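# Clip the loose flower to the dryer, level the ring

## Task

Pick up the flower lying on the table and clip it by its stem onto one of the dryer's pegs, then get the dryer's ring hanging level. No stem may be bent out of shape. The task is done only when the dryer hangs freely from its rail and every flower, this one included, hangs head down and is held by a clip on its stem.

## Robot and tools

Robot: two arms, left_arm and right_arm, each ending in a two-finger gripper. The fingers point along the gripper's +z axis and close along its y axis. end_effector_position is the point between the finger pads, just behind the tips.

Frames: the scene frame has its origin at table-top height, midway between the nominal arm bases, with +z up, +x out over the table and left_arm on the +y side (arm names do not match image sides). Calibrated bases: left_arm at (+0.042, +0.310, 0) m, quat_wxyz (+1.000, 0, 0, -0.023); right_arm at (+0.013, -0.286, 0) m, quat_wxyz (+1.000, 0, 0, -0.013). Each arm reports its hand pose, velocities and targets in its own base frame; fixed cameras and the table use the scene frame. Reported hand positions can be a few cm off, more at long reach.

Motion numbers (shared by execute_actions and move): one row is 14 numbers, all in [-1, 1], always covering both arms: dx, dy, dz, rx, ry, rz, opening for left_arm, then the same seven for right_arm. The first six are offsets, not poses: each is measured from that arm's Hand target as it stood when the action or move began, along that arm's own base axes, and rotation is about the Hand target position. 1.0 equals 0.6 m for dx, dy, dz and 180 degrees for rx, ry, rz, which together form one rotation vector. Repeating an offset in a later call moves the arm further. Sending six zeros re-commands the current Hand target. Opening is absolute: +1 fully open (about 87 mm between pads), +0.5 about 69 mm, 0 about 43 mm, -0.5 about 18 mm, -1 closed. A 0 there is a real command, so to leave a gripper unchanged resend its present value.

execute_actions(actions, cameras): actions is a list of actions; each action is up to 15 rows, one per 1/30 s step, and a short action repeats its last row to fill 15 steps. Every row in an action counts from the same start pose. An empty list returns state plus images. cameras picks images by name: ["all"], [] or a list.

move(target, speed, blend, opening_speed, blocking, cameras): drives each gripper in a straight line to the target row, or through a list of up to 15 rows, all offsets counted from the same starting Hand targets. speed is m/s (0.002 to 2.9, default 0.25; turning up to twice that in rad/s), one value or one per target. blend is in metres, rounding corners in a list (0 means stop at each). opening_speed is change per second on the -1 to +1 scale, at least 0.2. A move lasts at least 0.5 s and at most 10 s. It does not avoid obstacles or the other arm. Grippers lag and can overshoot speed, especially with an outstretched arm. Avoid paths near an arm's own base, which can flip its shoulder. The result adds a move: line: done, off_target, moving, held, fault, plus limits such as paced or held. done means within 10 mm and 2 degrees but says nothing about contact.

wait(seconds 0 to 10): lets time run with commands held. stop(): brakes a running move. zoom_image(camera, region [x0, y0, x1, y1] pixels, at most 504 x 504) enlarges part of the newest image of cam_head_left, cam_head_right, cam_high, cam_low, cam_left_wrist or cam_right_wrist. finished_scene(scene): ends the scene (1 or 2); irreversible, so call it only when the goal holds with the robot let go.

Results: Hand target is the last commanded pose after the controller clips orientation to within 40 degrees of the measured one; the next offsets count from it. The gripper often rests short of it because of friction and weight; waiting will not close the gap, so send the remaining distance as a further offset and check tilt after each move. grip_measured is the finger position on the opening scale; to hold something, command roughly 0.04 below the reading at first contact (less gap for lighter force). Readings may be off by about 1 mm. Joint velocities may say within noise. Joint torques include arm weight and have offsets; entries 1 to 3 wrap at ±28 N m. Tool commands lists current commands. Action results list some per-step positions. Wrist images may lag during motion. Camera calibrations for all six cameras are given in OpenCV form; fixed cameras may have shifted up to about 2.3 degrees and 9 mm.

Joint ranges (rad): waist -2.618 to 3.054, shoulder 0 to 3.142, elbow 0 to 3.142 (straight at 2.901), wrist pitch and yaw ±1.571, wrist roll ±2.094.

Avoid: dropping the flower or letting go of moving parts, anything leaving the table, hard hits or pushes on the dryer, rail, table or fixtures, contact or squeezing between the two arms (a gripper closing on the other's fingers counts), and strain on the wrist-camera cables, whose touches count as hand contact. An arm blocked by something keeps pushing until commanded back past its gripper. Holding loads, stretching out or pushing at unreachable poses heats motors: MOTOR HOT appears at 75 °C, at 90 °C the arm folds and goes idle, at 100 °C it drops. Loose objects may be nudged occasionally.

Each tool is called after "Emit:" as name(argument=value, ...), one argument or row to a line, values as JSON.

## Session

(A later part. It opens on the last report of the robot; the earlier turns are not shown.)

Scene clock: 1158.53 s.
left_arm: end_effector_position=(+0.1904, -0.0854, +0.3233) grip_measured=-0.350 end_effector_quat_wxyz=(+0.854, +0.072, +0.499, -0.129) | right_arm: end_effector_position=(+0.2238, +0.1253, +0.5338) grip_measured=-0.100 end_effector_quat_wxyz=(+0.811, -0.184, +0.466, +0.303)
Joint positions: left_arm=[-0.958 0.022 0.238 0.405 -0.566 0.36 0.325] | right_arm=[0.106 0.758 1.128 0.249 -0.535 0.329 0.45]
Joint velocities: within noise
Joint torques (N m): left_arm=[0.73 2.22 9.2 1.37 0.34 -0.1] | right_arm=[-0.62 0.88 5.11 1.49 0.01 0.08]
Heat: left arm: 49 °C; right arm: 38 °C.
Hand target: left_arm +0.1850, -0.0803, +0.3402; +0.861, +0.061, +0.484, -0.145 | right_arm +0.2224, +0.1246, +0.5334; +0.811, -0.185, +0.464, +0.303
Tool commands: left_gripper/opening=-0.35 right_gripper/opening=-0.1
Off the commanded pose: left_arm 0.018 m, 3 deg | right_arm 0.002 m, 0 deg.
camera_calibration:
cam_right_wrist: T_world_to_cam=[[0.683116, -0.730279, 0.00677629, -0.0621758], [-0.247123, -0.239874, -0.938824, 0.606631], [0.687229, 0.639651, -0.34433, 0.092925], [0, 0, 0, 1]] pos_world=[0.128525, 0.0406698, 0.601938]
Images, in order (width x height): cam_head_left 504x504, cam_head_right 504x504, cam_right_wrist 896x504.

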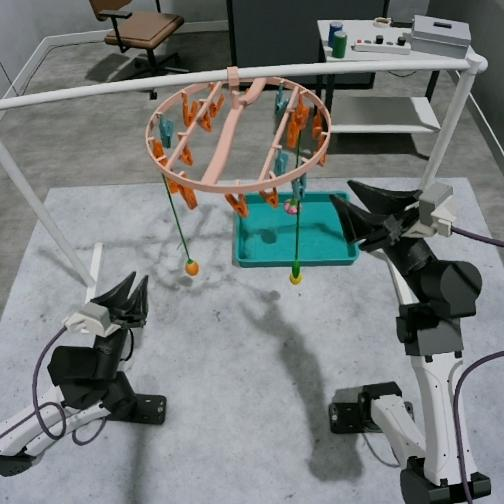

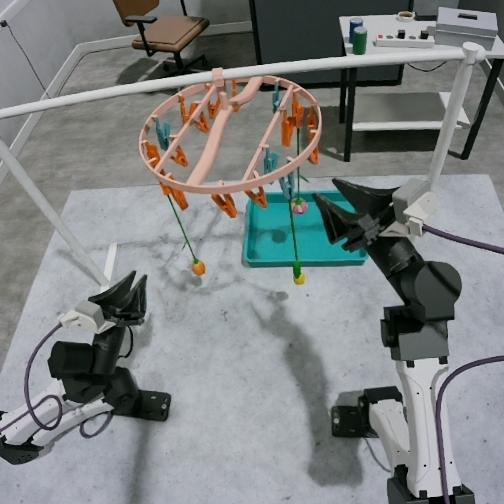

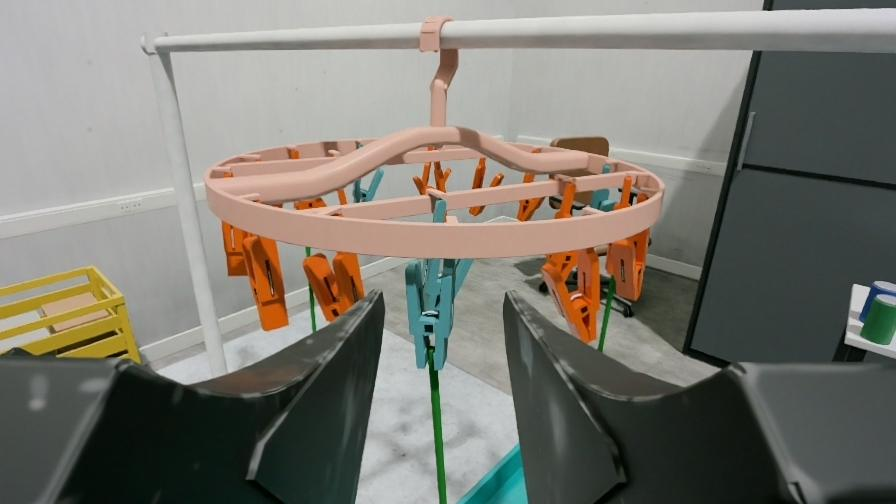

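Emit:
finished_scene(
  scene=2,
)

The scene is finished: the task was done.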